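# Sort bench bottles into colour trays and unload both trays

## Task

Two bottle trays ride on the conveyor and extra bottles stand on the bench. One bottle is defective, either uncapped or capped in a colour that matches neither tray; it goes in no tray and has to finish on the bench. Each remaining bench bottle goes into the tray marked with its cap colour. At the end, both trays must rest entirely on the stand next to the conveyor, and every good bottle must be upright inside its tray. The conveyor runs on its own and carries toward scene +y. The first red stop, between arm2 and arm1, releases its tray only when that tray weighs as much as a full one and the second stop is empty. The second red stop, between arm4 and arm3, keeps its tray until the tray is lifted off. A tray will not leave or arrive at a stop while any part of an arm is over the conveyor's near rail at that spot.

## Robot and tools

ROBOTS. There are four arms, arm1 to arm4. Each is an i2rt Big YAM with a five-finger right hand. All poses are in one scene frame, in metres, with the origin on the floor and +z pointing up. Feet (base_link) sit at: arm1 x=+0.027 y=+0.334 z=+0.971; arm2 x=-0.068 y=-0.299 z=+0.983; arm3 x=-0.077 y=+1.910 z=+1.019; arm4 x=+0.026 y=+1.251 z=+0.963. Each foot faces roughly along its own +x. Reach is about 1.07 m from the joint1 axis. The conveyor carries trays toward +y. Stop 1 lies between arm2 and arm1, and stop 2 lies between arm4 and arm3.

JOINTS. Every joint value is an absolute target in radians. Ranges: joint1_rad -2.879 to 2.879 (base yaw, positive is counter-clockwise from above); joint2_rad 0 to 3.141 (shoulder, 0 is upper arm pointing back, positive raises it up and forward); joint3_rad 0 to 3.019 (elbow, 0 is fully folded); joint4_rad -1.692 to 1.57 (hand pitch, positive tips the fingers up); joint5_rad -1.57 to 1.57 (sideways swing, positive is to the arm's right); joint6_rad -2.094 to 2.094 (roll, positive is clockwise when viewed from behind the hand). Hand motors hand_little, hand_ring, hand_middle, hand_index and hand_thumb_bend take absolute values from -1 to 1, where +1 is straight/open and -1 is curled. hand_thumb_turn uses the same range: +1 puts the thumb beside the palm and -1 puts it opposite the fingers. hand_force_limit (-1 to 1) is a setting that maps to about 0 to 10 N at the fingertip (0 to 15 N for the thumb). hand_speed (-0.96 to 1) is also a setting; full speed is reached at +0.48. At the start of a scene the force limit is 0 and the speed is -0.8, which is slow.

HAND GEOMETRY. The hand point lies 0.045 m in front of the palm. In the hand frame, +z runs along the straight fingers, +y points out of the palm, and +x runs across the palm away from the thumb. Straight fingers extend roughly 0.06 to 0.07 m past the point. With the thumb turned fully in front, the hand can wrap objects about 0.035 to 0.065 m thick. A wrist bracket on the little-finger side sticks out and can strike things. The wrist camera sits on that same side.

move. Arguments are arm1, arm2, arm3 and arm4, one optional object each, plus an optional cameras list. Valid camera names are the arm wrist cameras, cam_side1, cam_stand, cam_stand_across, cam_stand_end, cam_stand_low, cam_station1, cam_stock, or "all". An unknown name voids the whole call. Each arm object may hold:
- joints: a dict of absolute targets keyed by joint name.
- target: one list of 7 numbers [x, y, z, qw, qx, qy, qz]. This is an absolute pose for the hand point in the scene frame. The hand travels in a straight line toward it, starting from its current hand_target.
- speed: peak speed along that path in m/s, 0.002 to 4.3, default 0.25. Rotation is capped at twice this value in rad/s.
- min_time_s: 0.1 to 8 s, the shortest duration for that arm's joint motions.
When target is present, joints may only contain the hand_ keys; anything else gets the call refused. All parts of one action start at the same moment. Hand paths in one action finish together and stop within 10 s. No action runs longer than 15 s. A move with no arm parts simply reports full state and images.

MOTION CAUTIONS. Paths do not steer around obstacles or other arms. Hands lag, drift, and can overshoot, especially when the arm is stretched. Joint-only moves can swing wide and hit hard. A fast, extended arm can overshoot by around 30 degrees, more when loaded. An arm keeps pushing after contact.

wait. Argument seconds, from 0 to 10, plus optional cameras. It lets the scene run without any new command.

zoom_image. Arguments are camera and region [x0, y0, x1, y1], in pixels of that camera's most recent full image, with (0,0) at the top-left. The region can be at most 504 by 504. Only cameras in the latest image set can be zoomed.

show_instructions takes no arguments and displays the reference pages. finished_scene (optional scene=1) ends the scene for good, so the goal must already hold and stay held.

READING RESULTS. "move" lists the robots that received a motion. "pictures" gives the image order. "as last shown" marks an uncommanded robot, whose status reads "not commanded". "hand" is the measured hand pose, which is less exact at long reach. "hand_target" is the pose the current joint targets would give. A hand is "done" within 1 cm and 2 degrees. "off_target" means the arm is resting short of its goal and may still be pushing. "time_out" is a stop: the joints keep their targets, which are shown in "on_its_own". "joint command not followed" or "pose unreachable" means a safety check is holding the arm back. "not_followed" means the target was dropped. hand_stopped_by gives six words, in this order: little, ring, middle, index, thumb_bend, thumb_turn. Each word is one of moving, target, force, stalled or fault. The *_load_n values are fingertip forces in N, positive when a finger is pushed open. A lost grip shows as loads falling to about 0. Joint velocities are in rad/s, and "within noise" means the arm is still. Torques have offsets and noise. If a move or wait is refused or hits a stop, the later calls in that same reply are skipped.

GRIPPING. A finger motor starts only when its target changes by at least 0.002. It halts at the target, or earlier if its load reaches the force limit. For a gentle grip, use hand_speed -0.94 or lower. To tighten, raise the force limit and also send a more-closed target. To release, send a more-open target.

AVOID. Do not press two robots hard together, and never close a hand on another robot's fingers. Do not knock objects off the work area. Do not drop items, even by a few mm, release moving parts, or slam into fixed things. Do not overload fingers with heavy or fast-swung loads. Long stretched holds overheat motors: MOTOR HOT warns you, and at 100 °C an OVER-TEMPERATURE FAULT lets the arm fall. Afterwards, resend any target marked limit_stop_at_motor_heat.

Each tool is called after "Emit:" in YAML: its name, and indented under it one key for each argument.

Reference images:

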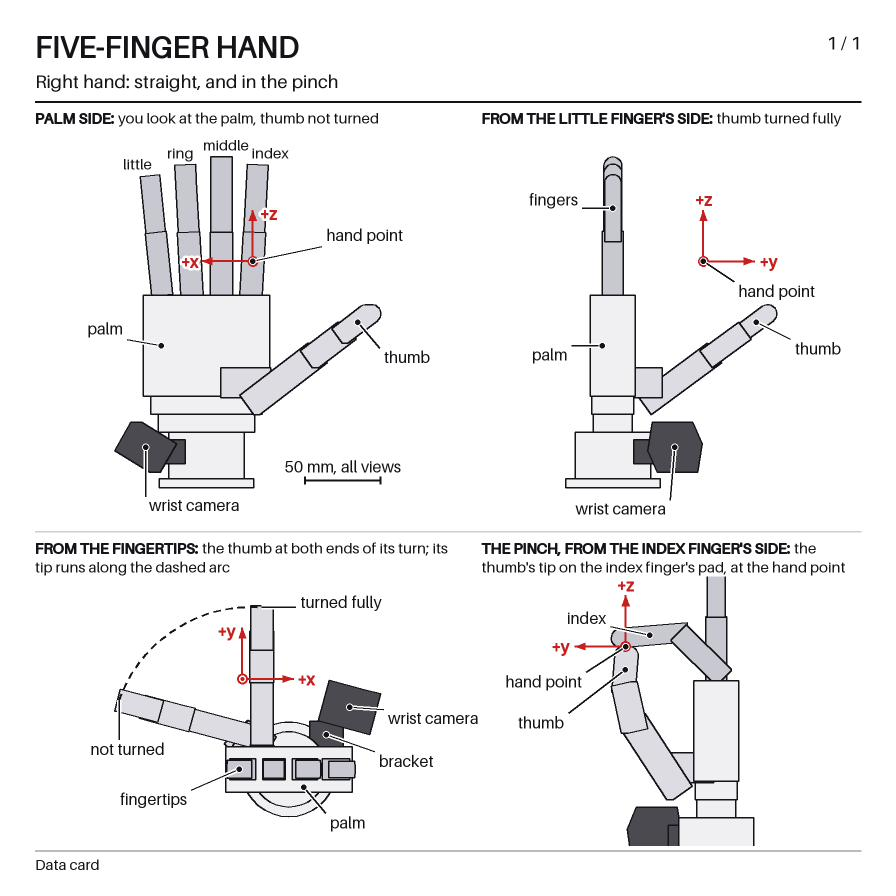

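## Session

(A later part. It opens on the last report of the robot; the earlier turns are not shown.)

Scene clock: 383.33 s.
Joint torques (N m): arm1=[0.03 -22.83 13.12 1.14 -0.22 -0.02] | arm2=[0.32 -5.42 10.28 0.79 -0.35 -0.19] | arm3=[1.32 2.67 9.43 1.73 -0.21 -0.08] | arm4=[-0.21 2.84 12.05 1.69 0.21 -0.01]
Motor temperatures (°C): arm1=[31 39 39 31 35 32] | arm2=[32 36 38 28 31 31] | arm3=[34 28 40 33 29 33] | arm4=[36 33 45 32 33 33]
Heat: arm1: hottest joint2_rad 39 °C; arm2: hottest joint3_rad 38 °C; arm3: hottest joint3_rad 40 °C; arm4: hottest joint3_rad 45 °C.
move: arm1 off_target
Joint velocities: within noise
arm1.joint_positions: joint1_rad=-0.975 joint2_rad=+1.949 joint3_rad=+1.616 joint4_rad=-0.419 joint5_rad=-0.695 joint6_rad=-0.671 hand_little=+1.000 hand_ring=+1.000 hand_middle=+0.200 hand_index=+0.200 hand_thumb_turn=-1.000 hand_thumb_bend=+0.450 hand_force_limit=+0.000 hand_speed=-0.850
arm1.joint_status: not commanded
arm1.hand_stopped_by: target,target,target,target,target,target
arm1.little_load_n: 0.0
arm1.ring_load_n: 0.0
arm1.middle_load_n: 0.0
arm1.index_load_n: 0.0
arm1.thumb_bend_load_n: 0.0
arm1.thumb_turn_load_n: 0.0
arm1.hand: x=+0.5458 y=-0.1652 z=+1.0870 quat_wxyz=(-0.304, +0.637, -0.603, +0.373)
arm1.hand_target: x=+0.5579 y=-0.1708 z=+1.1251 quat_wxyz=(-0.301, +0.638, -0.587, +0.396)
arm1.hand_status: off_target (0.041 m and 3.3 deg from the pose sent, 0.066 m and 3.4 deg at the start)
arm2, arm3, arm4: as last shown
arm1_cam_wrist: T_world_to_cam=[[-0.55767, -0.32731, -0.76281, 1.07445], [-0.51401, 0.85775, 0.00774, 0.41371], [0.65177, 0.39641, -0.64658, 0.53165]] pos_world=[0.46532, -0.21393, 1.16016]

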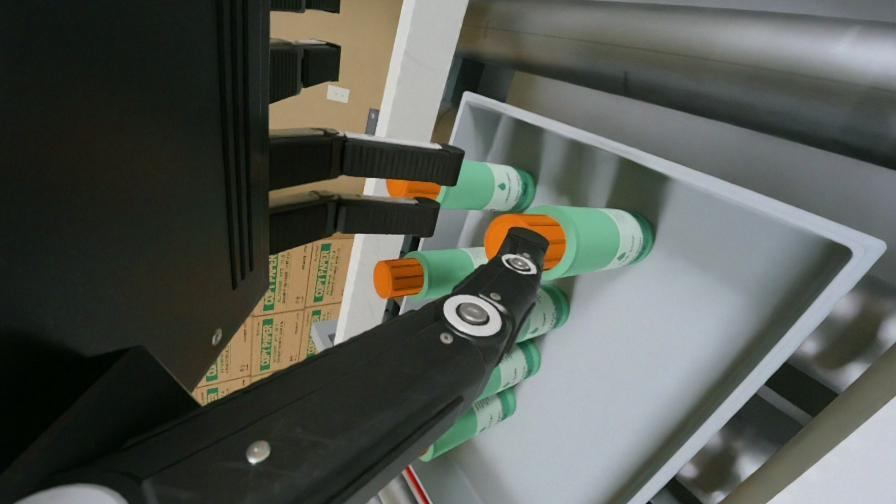

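Emit:
move:
  arm1: {"target": [0.559, -0.165, 1.19, 0.3005, -0.6387, 0.5875, -0.3961], "speed": 0.1}

Emit:
move:
  arm1: {"target": [0.50, 0.05, 1.23, 0.3265, -0.6272, 0.6272, -0.3265], "speed": 0.2}
  cameras: ["arm1_cam_wrist", "cam_station1"]

Emit:
move:
  arm1: {"target": [0.40, 0.42, 1.2, 0.3265, -0.6272, 0.6272, -0.3265], "speed": 0.25}

Emit:
move:
  arm1: {"target": [0.22, 0.60, 1.15, 0.3265, -0.6272, 0.6272, -0.3265], "speed": 0.25, "joints": {"hand_index": 1, "hand_middle": 1, "hand_thumb_bend": 1}}
  cameras: ["all"]

Scene clock: 384.93 s.
Joint torques (N m): arm1=[0.09 -22.01 13.44 1.16 -0.22 0.03] | arm2=[0.38 -5.3 10.26 0.77 -0.35 -0.18] | arm3=[1.2 2.67 9.43 1.74 -0.21 -0.08] | arm4=[-0.21 2.84 12.04 1.69 0.21 -0.01]
Motor temperatures (°C): arm1=[31 39 39 31 35 32] | arm2=[32 36 38 28 31 31] | arm3=[34 28 40 33 29 32] | arm4=[36 33 45 32 33 33]
Heat: arm1: hottest joint2_rad 39 °C; arm2: hottest joint3_rad 38 °C; arm3: hottest joint3_rad 40 °C; arm4: hottest joint3_rad 45 °C.
move: arm1 off_target
Joint velocities: within noise
arm1.joint_positions: joint1_rad=-0.970 joint2_rad=+1.892 joint3_rad=+1.714 joint4_rad=-0.563 joint5_rad=-0.691 joint6_rad=-0.671 hand_little=+1.000 hand_ring=+1.000 hand_middle=+0.200 hand_index=+0.200 hand_thumb_turn=-1.000 hand_thumb_bend=+0.450 hand_force_limit=+0.000 hand_speed=-0.850
arm1.joint_status: not commanded
arm1.hand_stopped_by: target,target,target,target,target,target
arm1.little_load_n: 0.0
arm1.ring_load_n: 0.0
arm1.middle_load_n: 0.0
arm1.index_load_n: 0.0
arm1.thumb_bend_load_n: 0.0
arm1.thumb_turn_load_n: 0.0
arm1.hand: x=+0.5484 y=-0.1618 z=+1.1569 quat_wxyz=(-0.302, +0.638, -0.599, +0.377)
arm1.hand_target: x=+0.5581 y=-0.1641 z=+1.1901 quat_wxyz=(-0.301, +0.638, -0.587, +0.397)
arm1.hand_status: off_target (0.035 m and 2.6 deg from the pose sent, 0.104 m and 3.3 deg at the start)
arm2.joint_positions: joint1_rad=-0.688 joint2_rad=+0.903 joint3_rad=+0.532 joint4_rad=-0.432 joint5_rad=-0.661 joint6_rad=-0.557 hand_little=+1.000 hand_ring=+1.000 hand_middle=+0.500 hand_index=+0.500 hand_thumb_turn=-1.000 hand_thumb_bend=+0.900 hand_force_limit=+0.000 hand_speed=+0.300
arm2.joint_status: not commanded
arm2.hand_stopped_by: target,target,target,target,target,target
arm2.little_load_n: 0.0
arm2.ring_load_n: 0.0
arm2.middle_load_n: 0.0
arm2.index_load_n: 0.0
arm2.thumb_bend_load_n: 0.0
arm2.thumb_turn_load_n: 0.0
arm2.hand: x=+0.2239 y=-0.4516 z=+1.1021 quat_wxyz=(-0.328, +0.626, -0.627, +0.328)
arm2.hand_target: x=+0.2201 y=-0.4499 z=+1.0999 quat_wxyz=(-0.326, +0.627, -0.627, +0.326)
arm2.hand_status: not commanded
arm3, arm4: as last shown
arm3.thumb_turn_load_n: -0.5
pictures: none

Scene clock: 386.83 s.
Joint torques (N m): arm1=[-0.44 -14.04 9.99 1.2 -0.17 0.06] | arm2=[0.38 -5.42 10.22 0.76 -0.33 -0.18] | arm3=[1.26 2.73 9.43 1.73 -0.21 -0.08] | arm4=[-0.21 2.84 12.05 1.7 0.21 -0.01]
Motor temperatures (°C): arm1=[31 39 39 31 35 32] | arm2=[32 36 39 28 31 31] | arm3=[34 28 40 33 29 32] | arm4=[36 33 45 32 33 33]
Heat: arm1: hottest joint2_rad 39 °C; arm2: hottest joint3_rad 39 °C; arm3: hottest joint3_rad 40 °C; arm4: hottest joint3_rad 45 °C.
move: arm1 done
Joint velocities: within noise
arm1.joint_positions: joint1_rad=-0.792 joint2_rad=+1.424 joint3_rad=+1.310 joint4_rad=-0.629 joint5_rad=-0.595 joint6_rad=-0.491 hand_little=+1.000 hand_ring=+1.000 hand_middle=+0.200 hand_index=+0.200 hand_thumb_turn=-1.000 hand_thumb_bend=+0.450 hand_force_limit=+0.000 hand_speed=-0.850
arm1.joint_status: not commanded
arm1.hand_stopped_by: target,target,target,target,target,target
arm1.little_load_n: 0.0
arm1.ring_load_n: 0.0
arm1.middle_load_n: 0.0
arm1.index_load_n: 0.0
arm1.thumb_bend_load_n: 0.0
arm1.thumb_turn_load_n: 0.0
arm1.hand: x=+0.5019 y=+0.0467 z=+1.2251 quat_wxyz=(-0.325, +0.631, -0.623, +0.328)
arm1.hand_target: x=+0.5000 y=+0.0500 z=+1.2300 quat_wxyz=(-0.326, +0.627, -0.627, +0.327)
arm1.hand_status: done (0.006 m and 0.7 deg from the pose sent, 0.229 m and 7.3 deg at the start)
arm2, arm3, arm4: as last shown
arm3.thumb_turn_load_n: 0.0
arm1_cam_wrist: T_world_to_cam=[[-0.584, -0.25774, -0.76975, 1.24312], [-0.52105, 0.84615, 0.11199, 0.08464], [0.62245, 0.46648, -0.62845, 0.55489]] pos_world=[0.42469, -0.01006, 1.29613]

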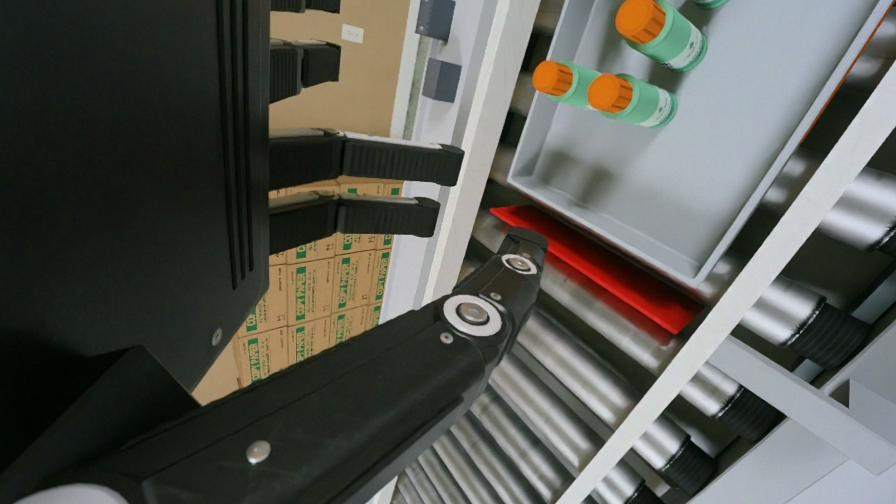

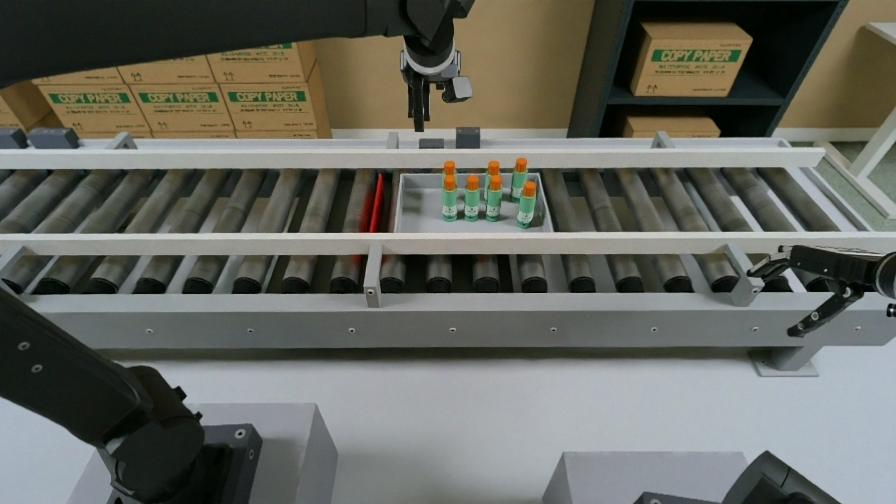

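Scene clock: 389.33 s.
Joint torques (N m): arm1=[-0.09 -4.19 10.44 1.63 0.23 0.07] | arm2=[0.38 -5.36 10.26 0.81 -0.35 -0.18] | arm3=[1.26 2.73 9.43 1.73 -0.22 -0.08] | arm4=[-0.21 2.9 12.05 1.69 0.21 -0.01]
Motor temperatures (°C): arm1=[31 39 39 31 35 32] | arm2=[32 36 39 28 31 31] | arm3=[34 28 40 33 29 32] | arm4=[36 33 45 32 33 33]
Heat: arm1: hottest joint2_rad 39 °C; arm2: hottest joint3_rad 39 °C; arm3: hottest joint3_rad 40 °C; arm4: hottest joint3_rad 45 °C.
move: arm1 done
Joint velocities: within noise
arm1.joint_positions: joint1_rad=+0.176 joint2_rad=+0.804 joint3_rad=+0.760 joint4_rad=-0.569 joint5_rad=+0.187 joint6_rad=+0.113 hand_little=+1.000 hand_ring=+1.000 hand_middle=+0.200 hand_index=+0.200 hand_thumb_turn=-1.000 hand_thumb_bend=+0.450 hand_force_limit=+0.000 hand_speed=-0.850
arm1.joint_status: not commanded
arm1.hand_stopped_by: target,target,target,target,target,target
arm1.little_load_n: 0.0
arm1.ring_load_n: 0.0
arm1.middle_load_n: 0.5
arm1.index_load_n: 0.0
arm1.thumb_bend_load_n: 0.0
arm1.thumb_turn_load_n: 0.0
arm1.hand: x=+0.4004 y=+0.4183 z=+1.1964 quat_wxyz=(-0.322, +0.632, -0.624, +0.327)
arm1.hand_target: x=+0.4000 y=+0.4199 z=+1.2000 quat_wxyz=(-0.327, +0.627, -0.627, +0.327)
arm1.hand_status: done (0.004 m and 0.8 deg from the pose sent, 0.388 m and 0.7 deg at the start)
arm2, arm3, arm4: as last shown
pictures: none

Scene clock: 392.37 s.
Joint torques (N m): arm1=[0.21 -2.37 12.9 0.57 0.74 0.07] | arm2=[0.21 -5.36 10.26 0.83 -0.35 -0.18] | arm3=[1.26 2.73 9.43 1.73 -0.21 -0.08] | arm4=[-0.26 2.84 12.05 1.69 0.21 -0.01]
Motor temperatures (°C): arm1=[31 39 40 31 35 32] | arm2=[32 36 39 28 31 31] | arm3=[34 28 40 33 29 32] | arm4=[36 33 45 32 33 32]
Heat: arm1: hottest joint3_rad 40 °C; arm2: hottest joint3_rad 39 °C; arm3: hottest joint3_rad 40 °C; arm4: hottest joint3_rad 45 °C.
move: arm1 off_target
Joint velocities: within noise
arm1.joint_positions: joint1_rad=+1.254 joint2_rad=+0.889 joint3_rad=+0.695 joint4_rad=-1.039 joint5_rad=+0.923 joint6_rad=+1.112 hand_little=+1.000 hand_ring=+1.000 hand_middle=+1.000 hand_index=+1.000 hand_thumb_turn=-1.000 hand_thumb_bend=+1.000 hand_force_limit=+0.000 hand_speed=-0.850
arm1.joint_status: all done
arm1.hand_stopped_by: target,target,target,target,target,target
arm1.little_load_n: 0.0
arm1.ring_load_n: 0.0
arm1.middle_load_n: 0.0
arm1.index_load_n: 0.0
arm1.thumb_bend_load_n: 0.0
arm1.thumb_turn_load_n: 0.0
arm1.hand: x=+0.2176 y=+0.5859 z=+1.1316 quat_wxyz=(-0.313, +0.635, -0.623, +0.333)
arm1.hand_target: x=+0.2198 y=+0.5994 z=+1.1500 quat_wxyz=(-0.327, +0.627, -0.627, +0.326)
arm1.hand_status: off_target (0.023 m and 2.0 deg from the pose sent, 0.260 m and 0.8 deg at the start)
arm2, arm3, arm4: as last shown
arm3.index_load_n: -0.5
pictures: arm1_cam_wrist, arm2_cam_wrist, arm3_cam_wrist, arm4_cam_wrist, cam_side1, cam_stand, cam_stand_across, cam_stand_end, cam_stand_low, cam_station1, cam_stock
arm1_cam_wrist: T_world_to_cam=[[-0.59373, -0.27227, -0.7572, 1.14058], [-0.51467, 0.85186, 0.09726, -0.49737], [0.61855, 0.44745, -0.6459, 0.45316]] pos_world=[0.14092, 0.53146, 1.20472]
arm2_cam_wrist: T_world_to_cam=[[-0.53561, -0.25642, -0.80459, 0.89521], [-0.58358, 0.80106, 0.13319, 0.33961], [0.61037, 0.54088, -0.5787, 0.85574]] pos_world=[0.15535, -0.50535, 1.17026]

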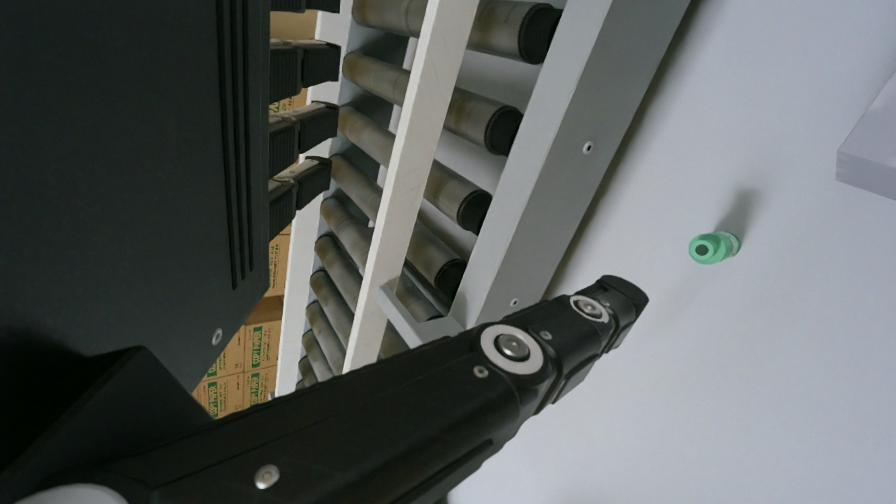

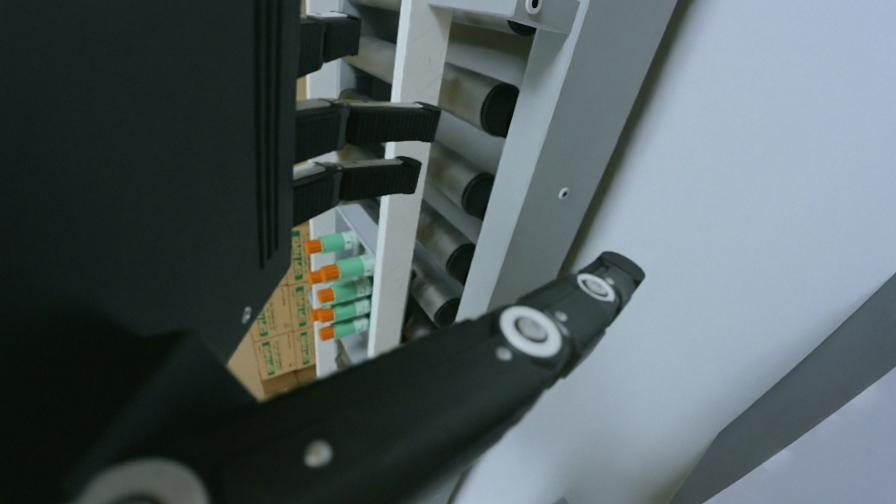

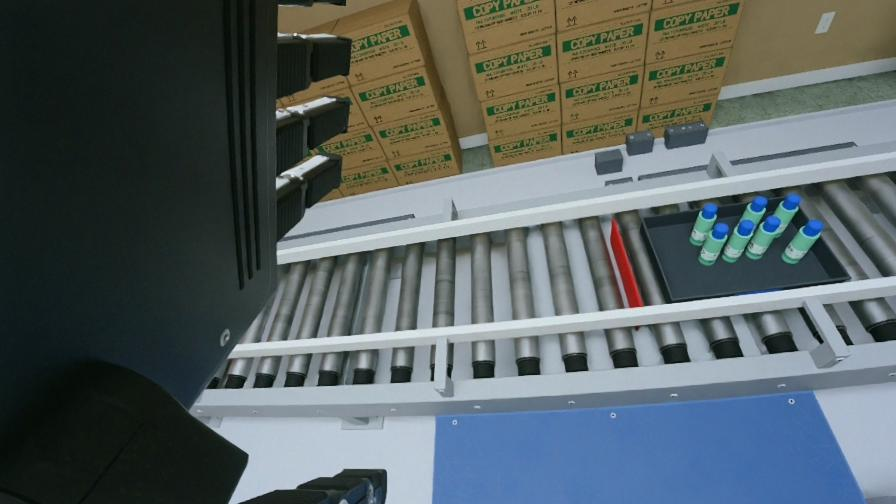

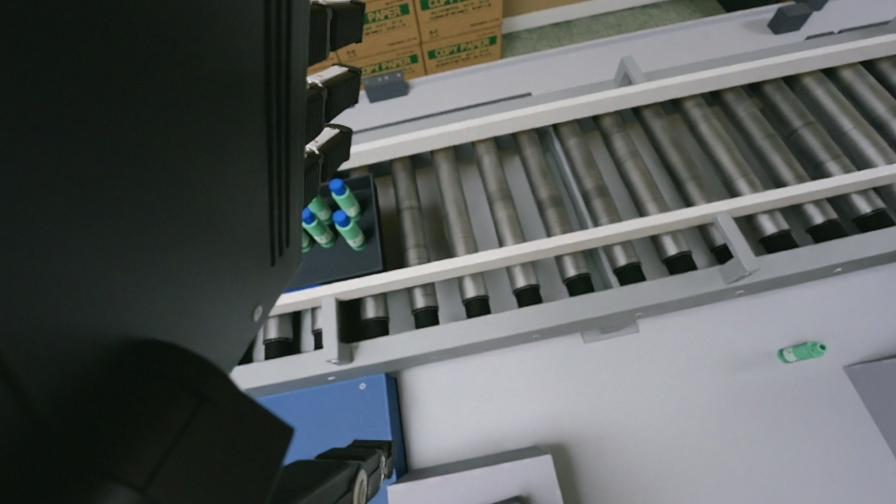

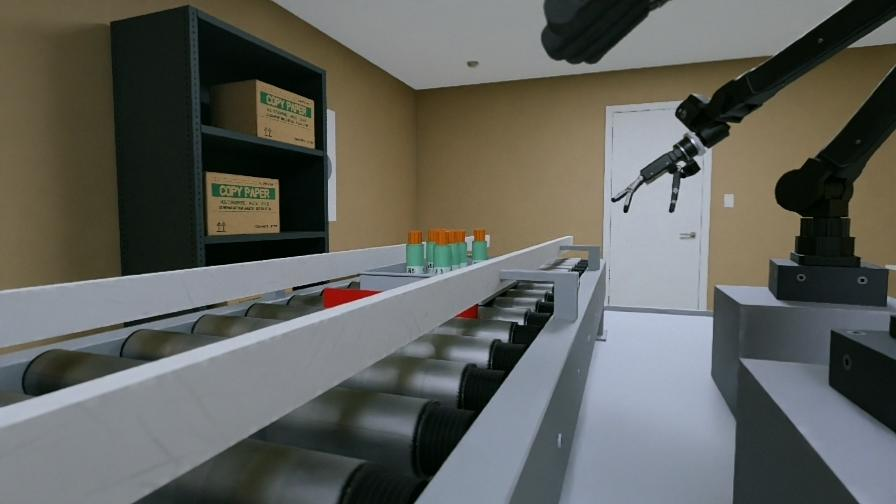

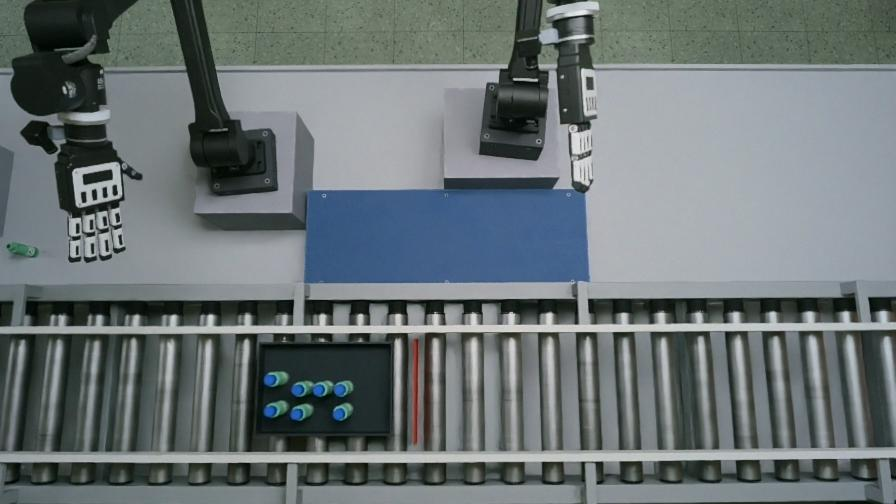

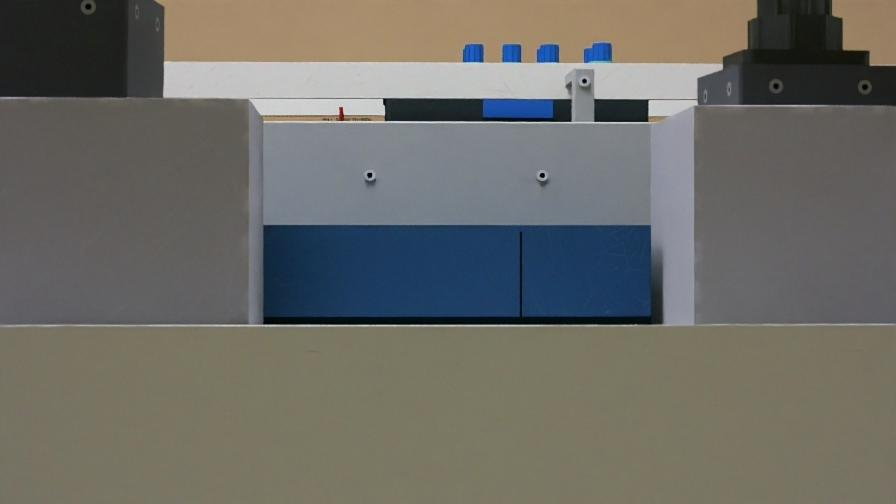

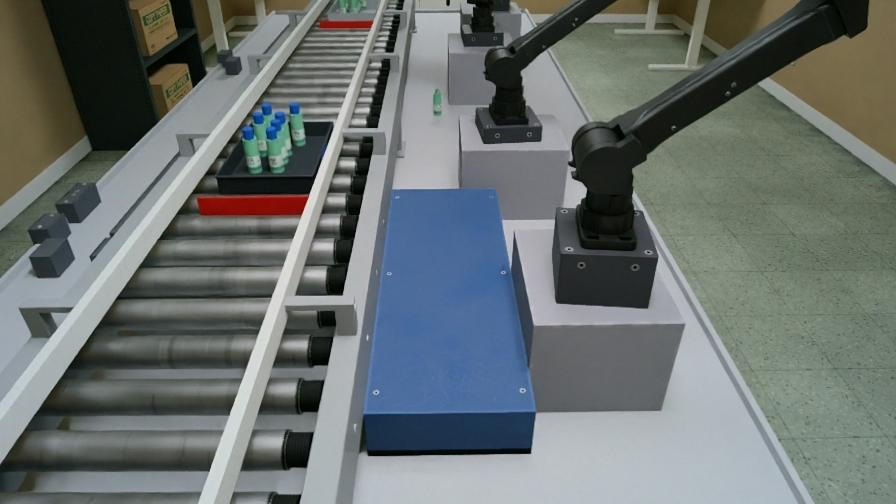

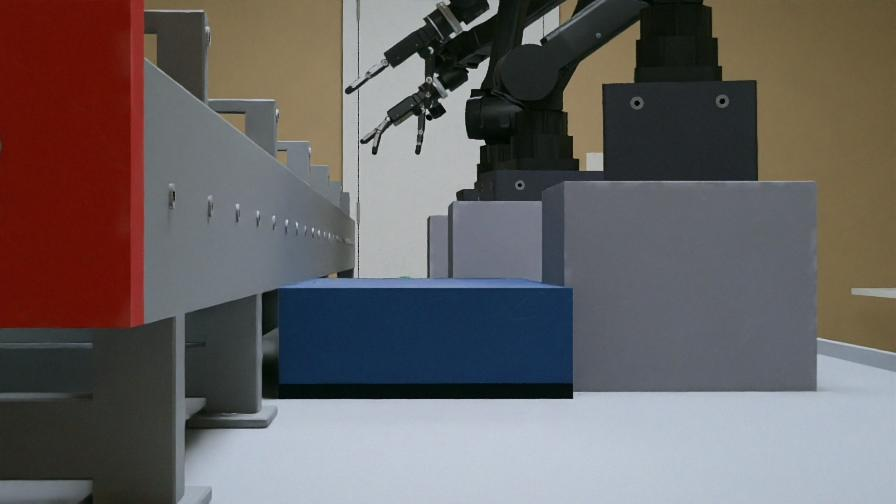

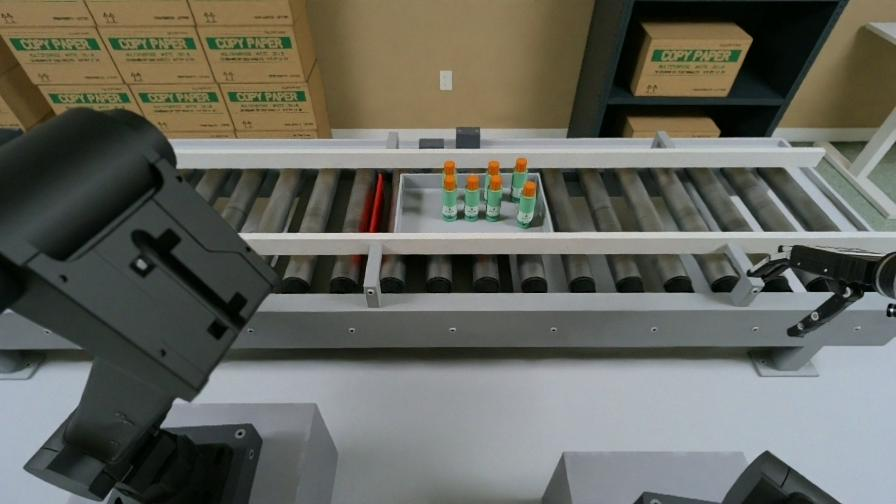

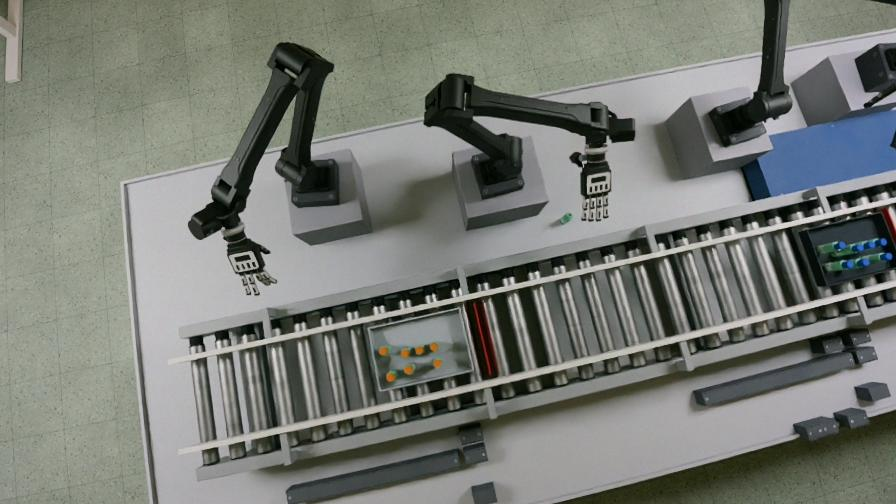

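Emit:
zoom_image:
  camera: "cam_stand"
  region: [240, 320, 430, 450]

Emit:
zoom_image:
  camera: "cam_stand_across"
  region: [330, 30, 700, 240]

Emit:
zoom_image:
  camera: "cam_stand_end"
  region: [190, 80, 360, 230]

Emit:
zoom_image:
  camera: "arm3_cam_wrist"
  region: [590, 170, 896, 380]

Scaled by 2.653 from the camera's image (finer frame: 1280x720).

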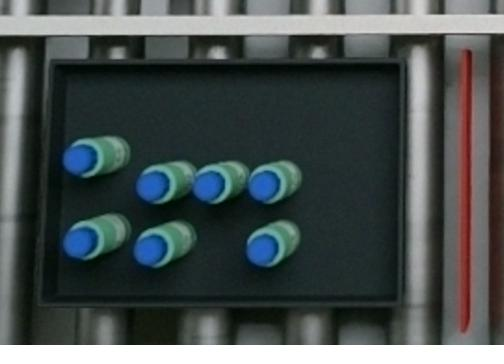

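Scaled by 1.362 from the camera's image (finer frame: 1280x720).

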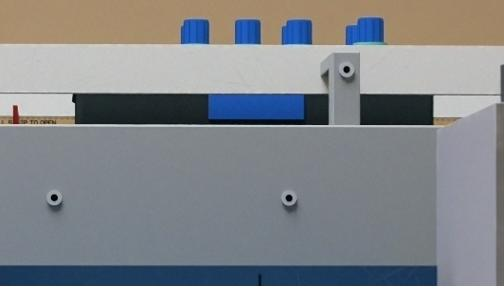

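Scaled by 2.965 from the camera's image (finer frame: 1280x720).

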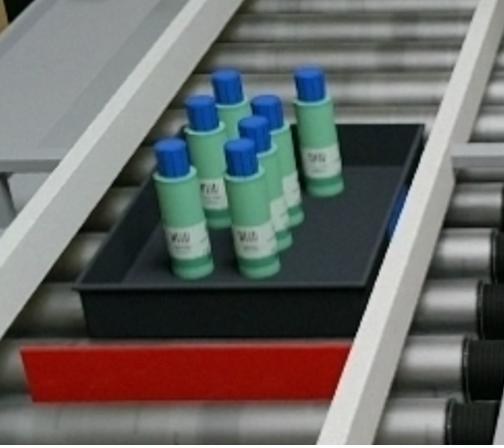

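Scaled by 1.647 from the camera's image (finer frame: 1280x720).

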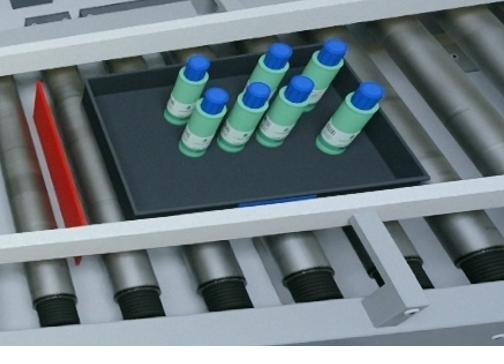

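Emit:
move:
  arm4: {"target": [0.45, 1.27, 1.3, 0.5373, -0.8434, 0, 0], "speed": 0.35}
  arm3: {"target": [0.45, 1.75, 1.3, 0, 0, 0.8434, -0.5373], "speed": 0.35}
  cameras: ["arm3_cam_wrist", "arm4_cam_wrist", "cam_stand", "cam_stand_end"]

Scene clock: 404.87 s.
Joint torques (N m): arm1=[0.26 -2.43 12.89 0.57 0.74 0.07] | arm2=[0.26 -5.3 10.25 0.77 -0.35 -0.18] | arm3=[0.85 -8.88 12.16 -0.32 0.49 0.08] | arm4=[0.5 -9.11 15.3 -0.14 -0.9 -0.11]
Motor temperatures (°C): arm1=[31 38 42 31 35 31] | arm2=[32 36 39 28 31 31] | arm3=[34 29 41 33 29 32] | arm4=[36 33 45 31 33 32]
Heat: arm1: hottest joint3_rad 42 °C; arm2: hottest joint3_rad 39 °C; arm3: hottest joint3_rad 41 °C; arm4: hottest joint3_rad 45 °C.
move: arm3 off_target; arm4 off_target
Joint velocities: within noise
arm1, arm2: as last shown
arm3.joint_positions: joint1_rad=+0.110 joint2_rad=+1.586 joint3_rad=+1.551 joint4_rad=-1.502 joint5_rad=+1.148 joint6_rad=+1.528 hand_little=+1.000 hand_ring=+1.000 hand_middle=+1.000 hand_index=+1.000 hand_thumb_turn=+1.000 hand_thumb_bend=+1.000 hand_force_limit=+0.000 hand_speed=-0.800
arm3.joint_status: not commanded
arm3.hand_stopped_by: target,target,target,target,target,target
arm3.little_load_n: 0.0
arm3.ring_load_n: 0.0
arm3.middle_load_n: 0.0
arm3.index_load_n: 0.0
arm3.thumb_bend_load_n: 0.0
arm3.thumb_turn_load_n: 0.0
arm3.hand: x=+0.4387 y=+1.7530 z=+1.2966 quat_wxyz=(+0.005, +0.011, -0.842, +0.539)
arm3.hand_target: x=+0.4496 y=+1.7500 z=+1.3000 quat_wxyz=(-0.001, +0.000, -0.843, +0.537)
arm3.hand_status: off_target (0.012 m and 1.4 deg from the pose sent, 0.379 m and 131.9 deg at the start)
arm4.joint_positions: joint1_rad=-0.403 joint2_rad=+1.442 joint3_rad=+1.509 joint4_rad=-1.670 joint5_rad=-1.078 joint6_rad=-1.688 hand_little=+1.000 hand_ring=+1.000 hand_middle=+1.000 hand_index=+1.000 hand_thumb_turn=+1.000 hand_thumb_bend=+1.000 hand_force_limit=+0.000 hand_speed=-0.800
arm4.joint_status: not commanded
arm4.hand_stopped_by: target,target,target,target,target,target
arm4.little_load_n: 0.0
arm4.ring_load_n: 0.0
arm4.middle_load_n: 0.0
arm4.index_load_n: 0.0
arm4.thumb_bend_load_n: 0.0
arm4.thumb_turn_load_n: 0.0
arm4.hand: x=+0.4411 y=+1.2684 z=+1.2831 quat_wxyz=(-0.503, +0.854, -0.089, +0.095)
arm4.hand_target: x=+0.4494 y=+1.2708 z=+1.2994 quat_wxyz=(-0.501, +0.855, -0.070, +0.110)
arm4.hand_status: off_target (0.019 m and 15.5 deg from the pose sent, 0.241 m and 85.8 deg at the start; a joint's target at an end of its range on 75 of 145 steps)
arm3_cam_wrist: T_world_to_cam=[[-0.22909, 0.38497, -0.89405, 0.58674], [0.84504, 0.53453, 0.01363, -1.32411], [0.48314, -0.75238, -0.44777, 1.80285]] pos_world=[0.38231, 1.83833, 1.34988]
arm4_cam_wrist: T_world_to_cam=[[0.17661, -0.49794, -0.84904, 1.65113], [-0.93456, -0.35553, 0.0141, 0.83996], [-0.30888, 0.79099, -0.52814, -0.07219]] pos_world=[0.47108, 1.17789, 1.3519]

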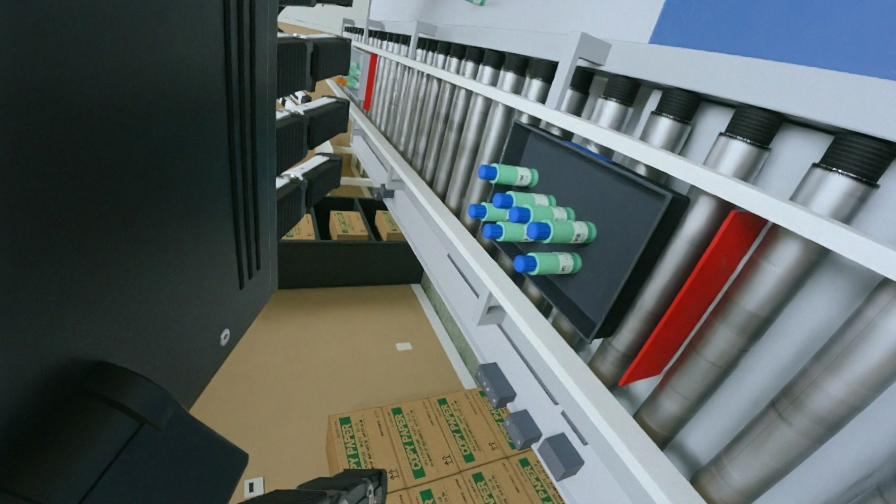

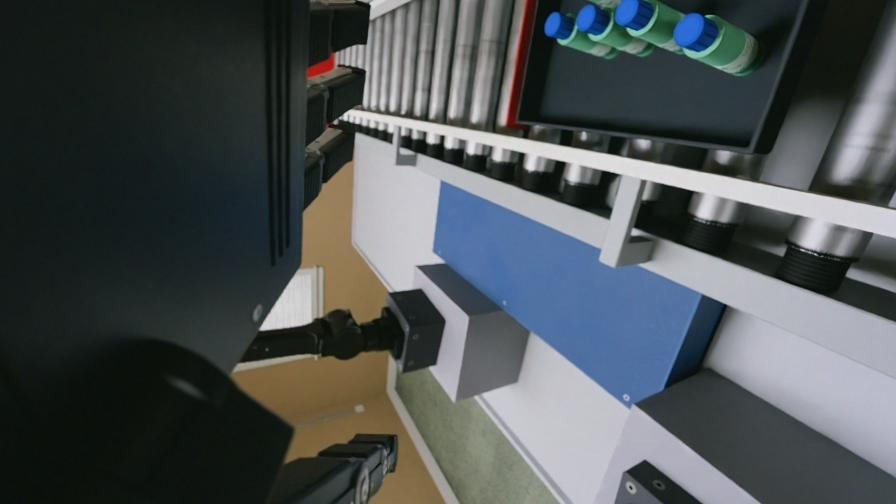

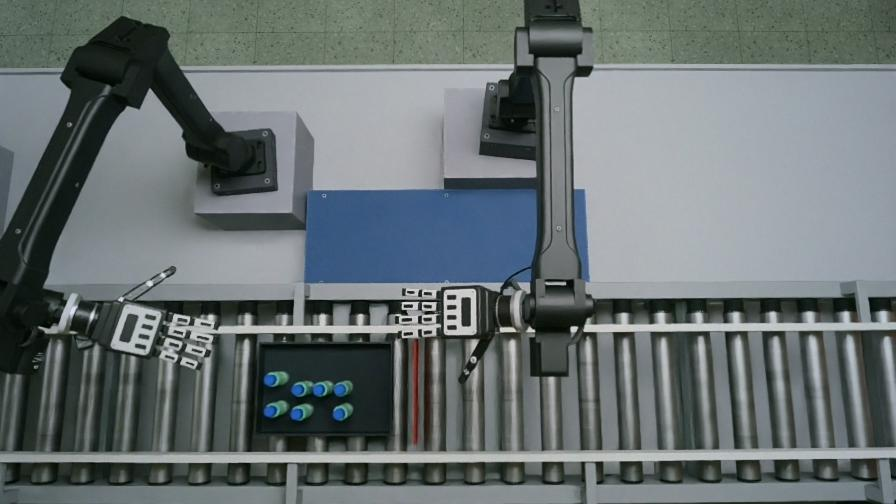

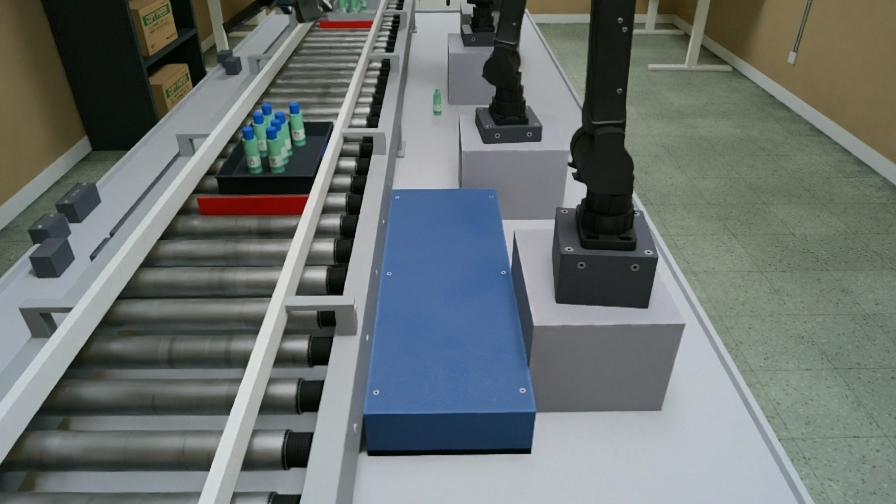

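Emit:
move:
  arm4: {"target": [0.50, 1.33, 1.2, 0.3265, -0.6272, 0.6272, -0.3265], "speed": 0.3, "joints": {"hand_speed": 0.3, "hand_index": 0.5, "hand_middle": 0.5, "hand_thumb_turn": -1, "hand_thumb_bend": 0.9}}
  cameras: ["arm4_cam_wrist"]

Emit:
move:
  arm4: {"target": [0.57, 1.375, 1.12, 0.3265, -0.6272, 0.6272, -0.3265], "speed": 0.2}
  cameras: ["arm4_cam_wrist", "cam_stand", "arm3_cam_wrist"]

Scene clock: 409.07 s.
Joint torques (N m): arm1=[0.21 -2.37 12.89 0.58 0.74 0.07] | arm2=[0.26 -5.54 10.26 0.77 -0.36 -0.18] | arm3=[0.85 -8.88 12.18 -0.32 0.49 0.09] | arm4=[0.32 -4.78 11.66 2.14 0.32 0.12]
Motor temperatures (°C): arm1=[31 37 43 31 35 31] | arm2=[32 36 39 28 31 31] | arm3=[34 29 41 32 29 32] | arm4=[36 33 45 31 33 32]
Heat: arm1: hottest joint3_rad 43 °C; arm2: hottest joint3_rad 39 °C; arm3: hottest joint3_rad 41 °C; arm4: hottest joint3_rad 45 °C.
move: arm4 done
Joint velocities: within noise
arm1, arm2, arm3: as last shown
arm3.joint_positions: joint1_rad=+0.110 joint2_rad=+1.586 joint3_rad=+1.551 joint4_rad=-1.502 joint5_rad=+1.148 joint6_rad=+1.529 hand_little=+1.000 hand_ring=+1.000 hand_middle=+1.000 hand_index=+1.000 hand_thumb_turn=+1.000 hand_thumb_bend=+1.000 hand_force_limit=+0.000 hand_speed=-0.800
arm3.index_load_n: -0.5
arm3.hand: x=+0.4388 y=+1.7530 z=+1.2966 quat_wxyz=(+0.004, +0.011, -0.842, +0.539)
arm4.joint_positions: joint1_rad=+0.028 joint2_rad=+1.100 joint3_rad=+0.960 joint4_rad=-0.478 joint5_rad=+0.103 joint6_rad=+0.067 hand_little=+1.000 hand_ring=+1.000 hand_middle=+0.500 hand_index=+0.500 hand_thumb_turn=-1.000 hand_thumb_bend=+0.900 hand_force_limit=+0.000 hand_speed=+0.300
arm4.joint_status: all done
arm4.hand_stopped_by: target,target,target,target,target,target
arm4.little_load_n: 0.0
arm4.ring_load_n: 0.0
arm4.middle_load_n: 0.0
arm4.index_load_n: 0.0
arm4.thumb_bend_load_n: 0.5
arm4.thumb_turn_load_n: 0.0
arm4.hand: x=+0.4968 y=+1.3254 z=+1.2047 quat_wxyz=(-0.323, +0.629, -0.626, +0.328)
arm4.hand_target: x=+0.4999 y=+1.3300 z=+1.2001 quat_wxyz=(-0.326, +0.627, -0.627, +0.326)
arm4.hand_status: done (0.007 m and 0.5 deg from the pose sent, 0.119 m and 76.2 deg at the start)
arm4_cam_wrist: T_world_to_cam=[[-0.53533, -0.23926, -0.81005, 1.56713], [-0.56501, 0.81432, 0.13288, -0.9638], [0.62784, 0.52882, -0.57111, -0.20758]] pos_world=[0.42471, 1.26955, 1.27897]

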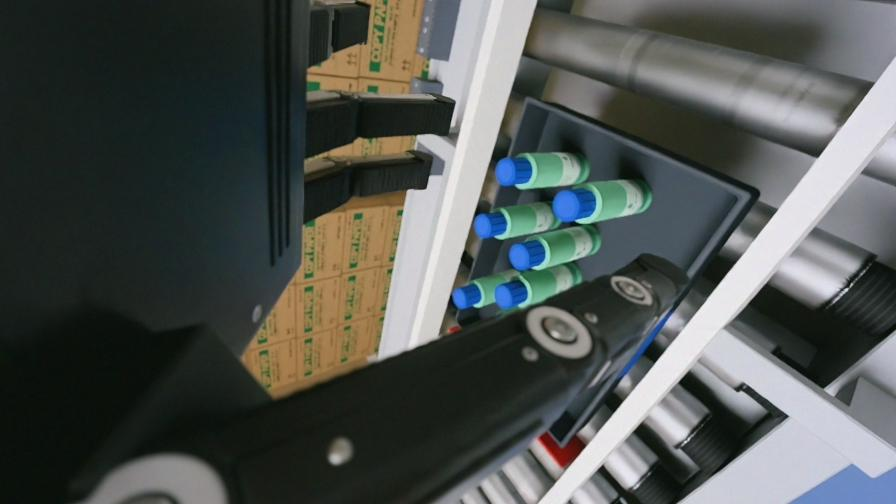

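Scene clock: 410.37 s.
Joint torques (N m): arm1=[0.26 -2.37 12.89 0.55 0.74 0.07] | arm2=[0.26 -5.36 10.24 0.8 -0.35 -0.18] | arm3=[0.91 -8.88 12.16 -0.32 0.49 0.1] | arm4=[0.32 -9.52 13.03 2.15 0.36 0.14]
Motor temperatures (°C): arm1=[31 37 43 31 35 31] | arm2=[32 36 39 28 31 31] | arm3=[34 29 41 32 29 32] | arm4=[36 33 45 31 33 32]
Heat: arm1: hottest joint3_rad 43 °C; arm2: hottest joint3_rad 39 °C; arm3: hottest joint3_rad 41 °C; arm4: hottest joint3_rad 45 °C.
move: arm4 off_target
Joint velocities: within noise
arm1, arm2, arm3: as last shown
arm3.index_load_n: 0.0
arm4.joint_positions: joint1_rad=+0.111 joint2_rad=+1.389 joint3_rad=+0.952 joint4_rad=-0.227 joint5_rad=+0.171 joint6_rad=+0.117 hand_little=+1.000 hand_ring=+1.000 hand_middle=+0.500 hand_index=+0.500 hand_thumb_turn=-1.000 hand_thumb_bend=+0.900 hand_force_limit=+0.000 hand_speed=+0.300
arm4.joint_status: not commanded
arm4.hand_stopped_by: target,target,target,target,target,target
arm4.little_load_n: 0.0
arm4.ring_load_n: 0.0
arm4.middle_load_n: 0.0
arm4.index_load_n: 0.0
arm4.thumb_bend_load_n: 0.0
arm4.thumb_turn_load_n: 0.0
arm4.hand: x=+0.5594 y=+1.3679 z=+1.1051 quat_wxyz=(-0.309, +0.637, -0.631, +0.318)
arm4.hand_target: x=+0.5695 y=+1.3749 z=+1.1204 quat_wxyz=(-0.327, +0.627, -0.627, +0.326)
arm4.hand_status: off_target (0.020 m and 2.5 deg from the pose sent, 0.122 m and 0.5 deg at the start)
pictures: arm3_cam_wrist, arm4_cam_wrist, cam_stand
arm3_cam_wrist: T_world_to_cam=[[-0.22871, 0.38507, -0.8941, 0.5864], [0.84515, 0.53434, 0.01394, -1.32422], [0.48313, -0.75246, -0.44765, 1.8028]] pos_world=[0.38231, 1.83833, 1.34978]
arm4_cam_wrist: T_world_to_cam=[[-0.56621, -0.2454, -0.78689, 1.5301], [-0.55963, 0.81534, 0.14842, -0.97144], [0.60516, 0.5244, -0.59898, -0.27676]] pos_world=[0.49018, 1.31267, 1.18242]

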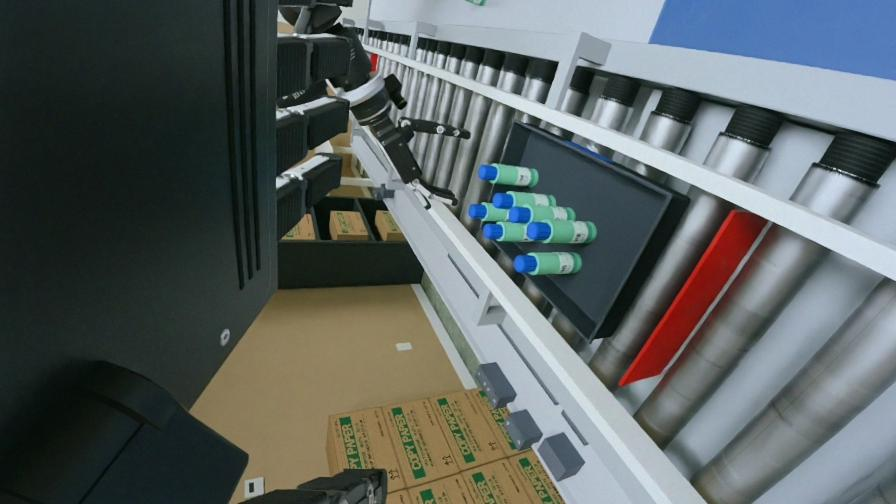

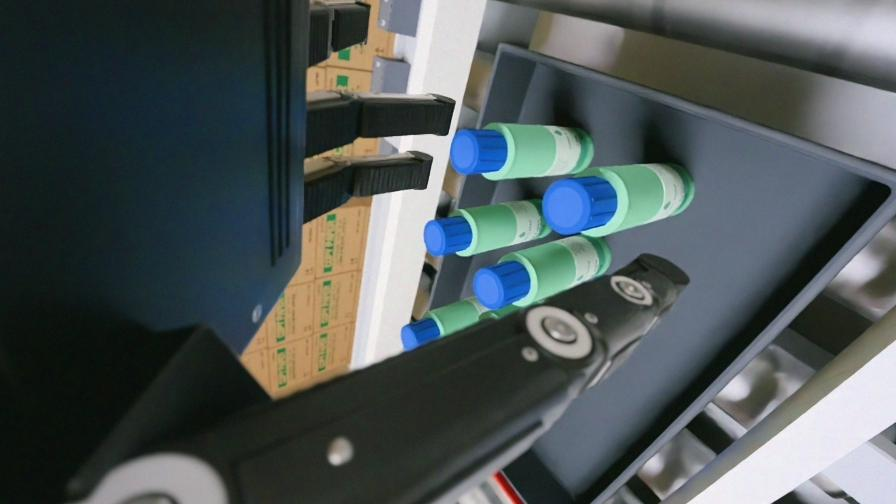

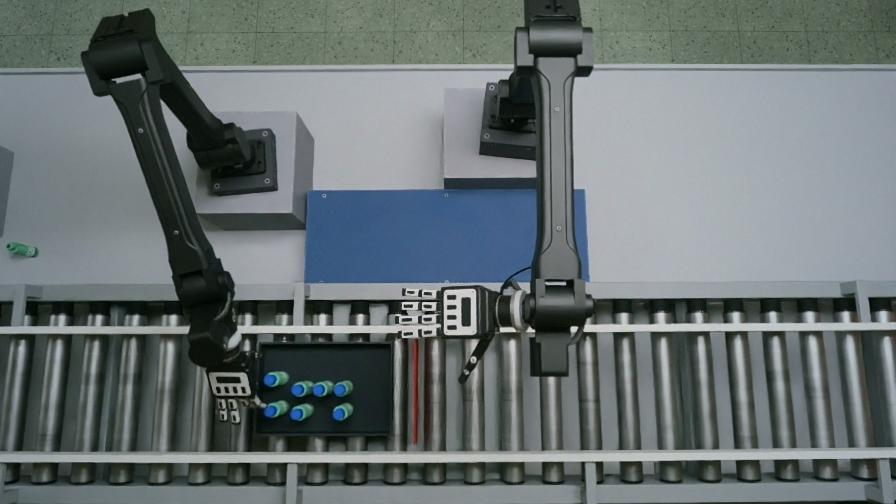

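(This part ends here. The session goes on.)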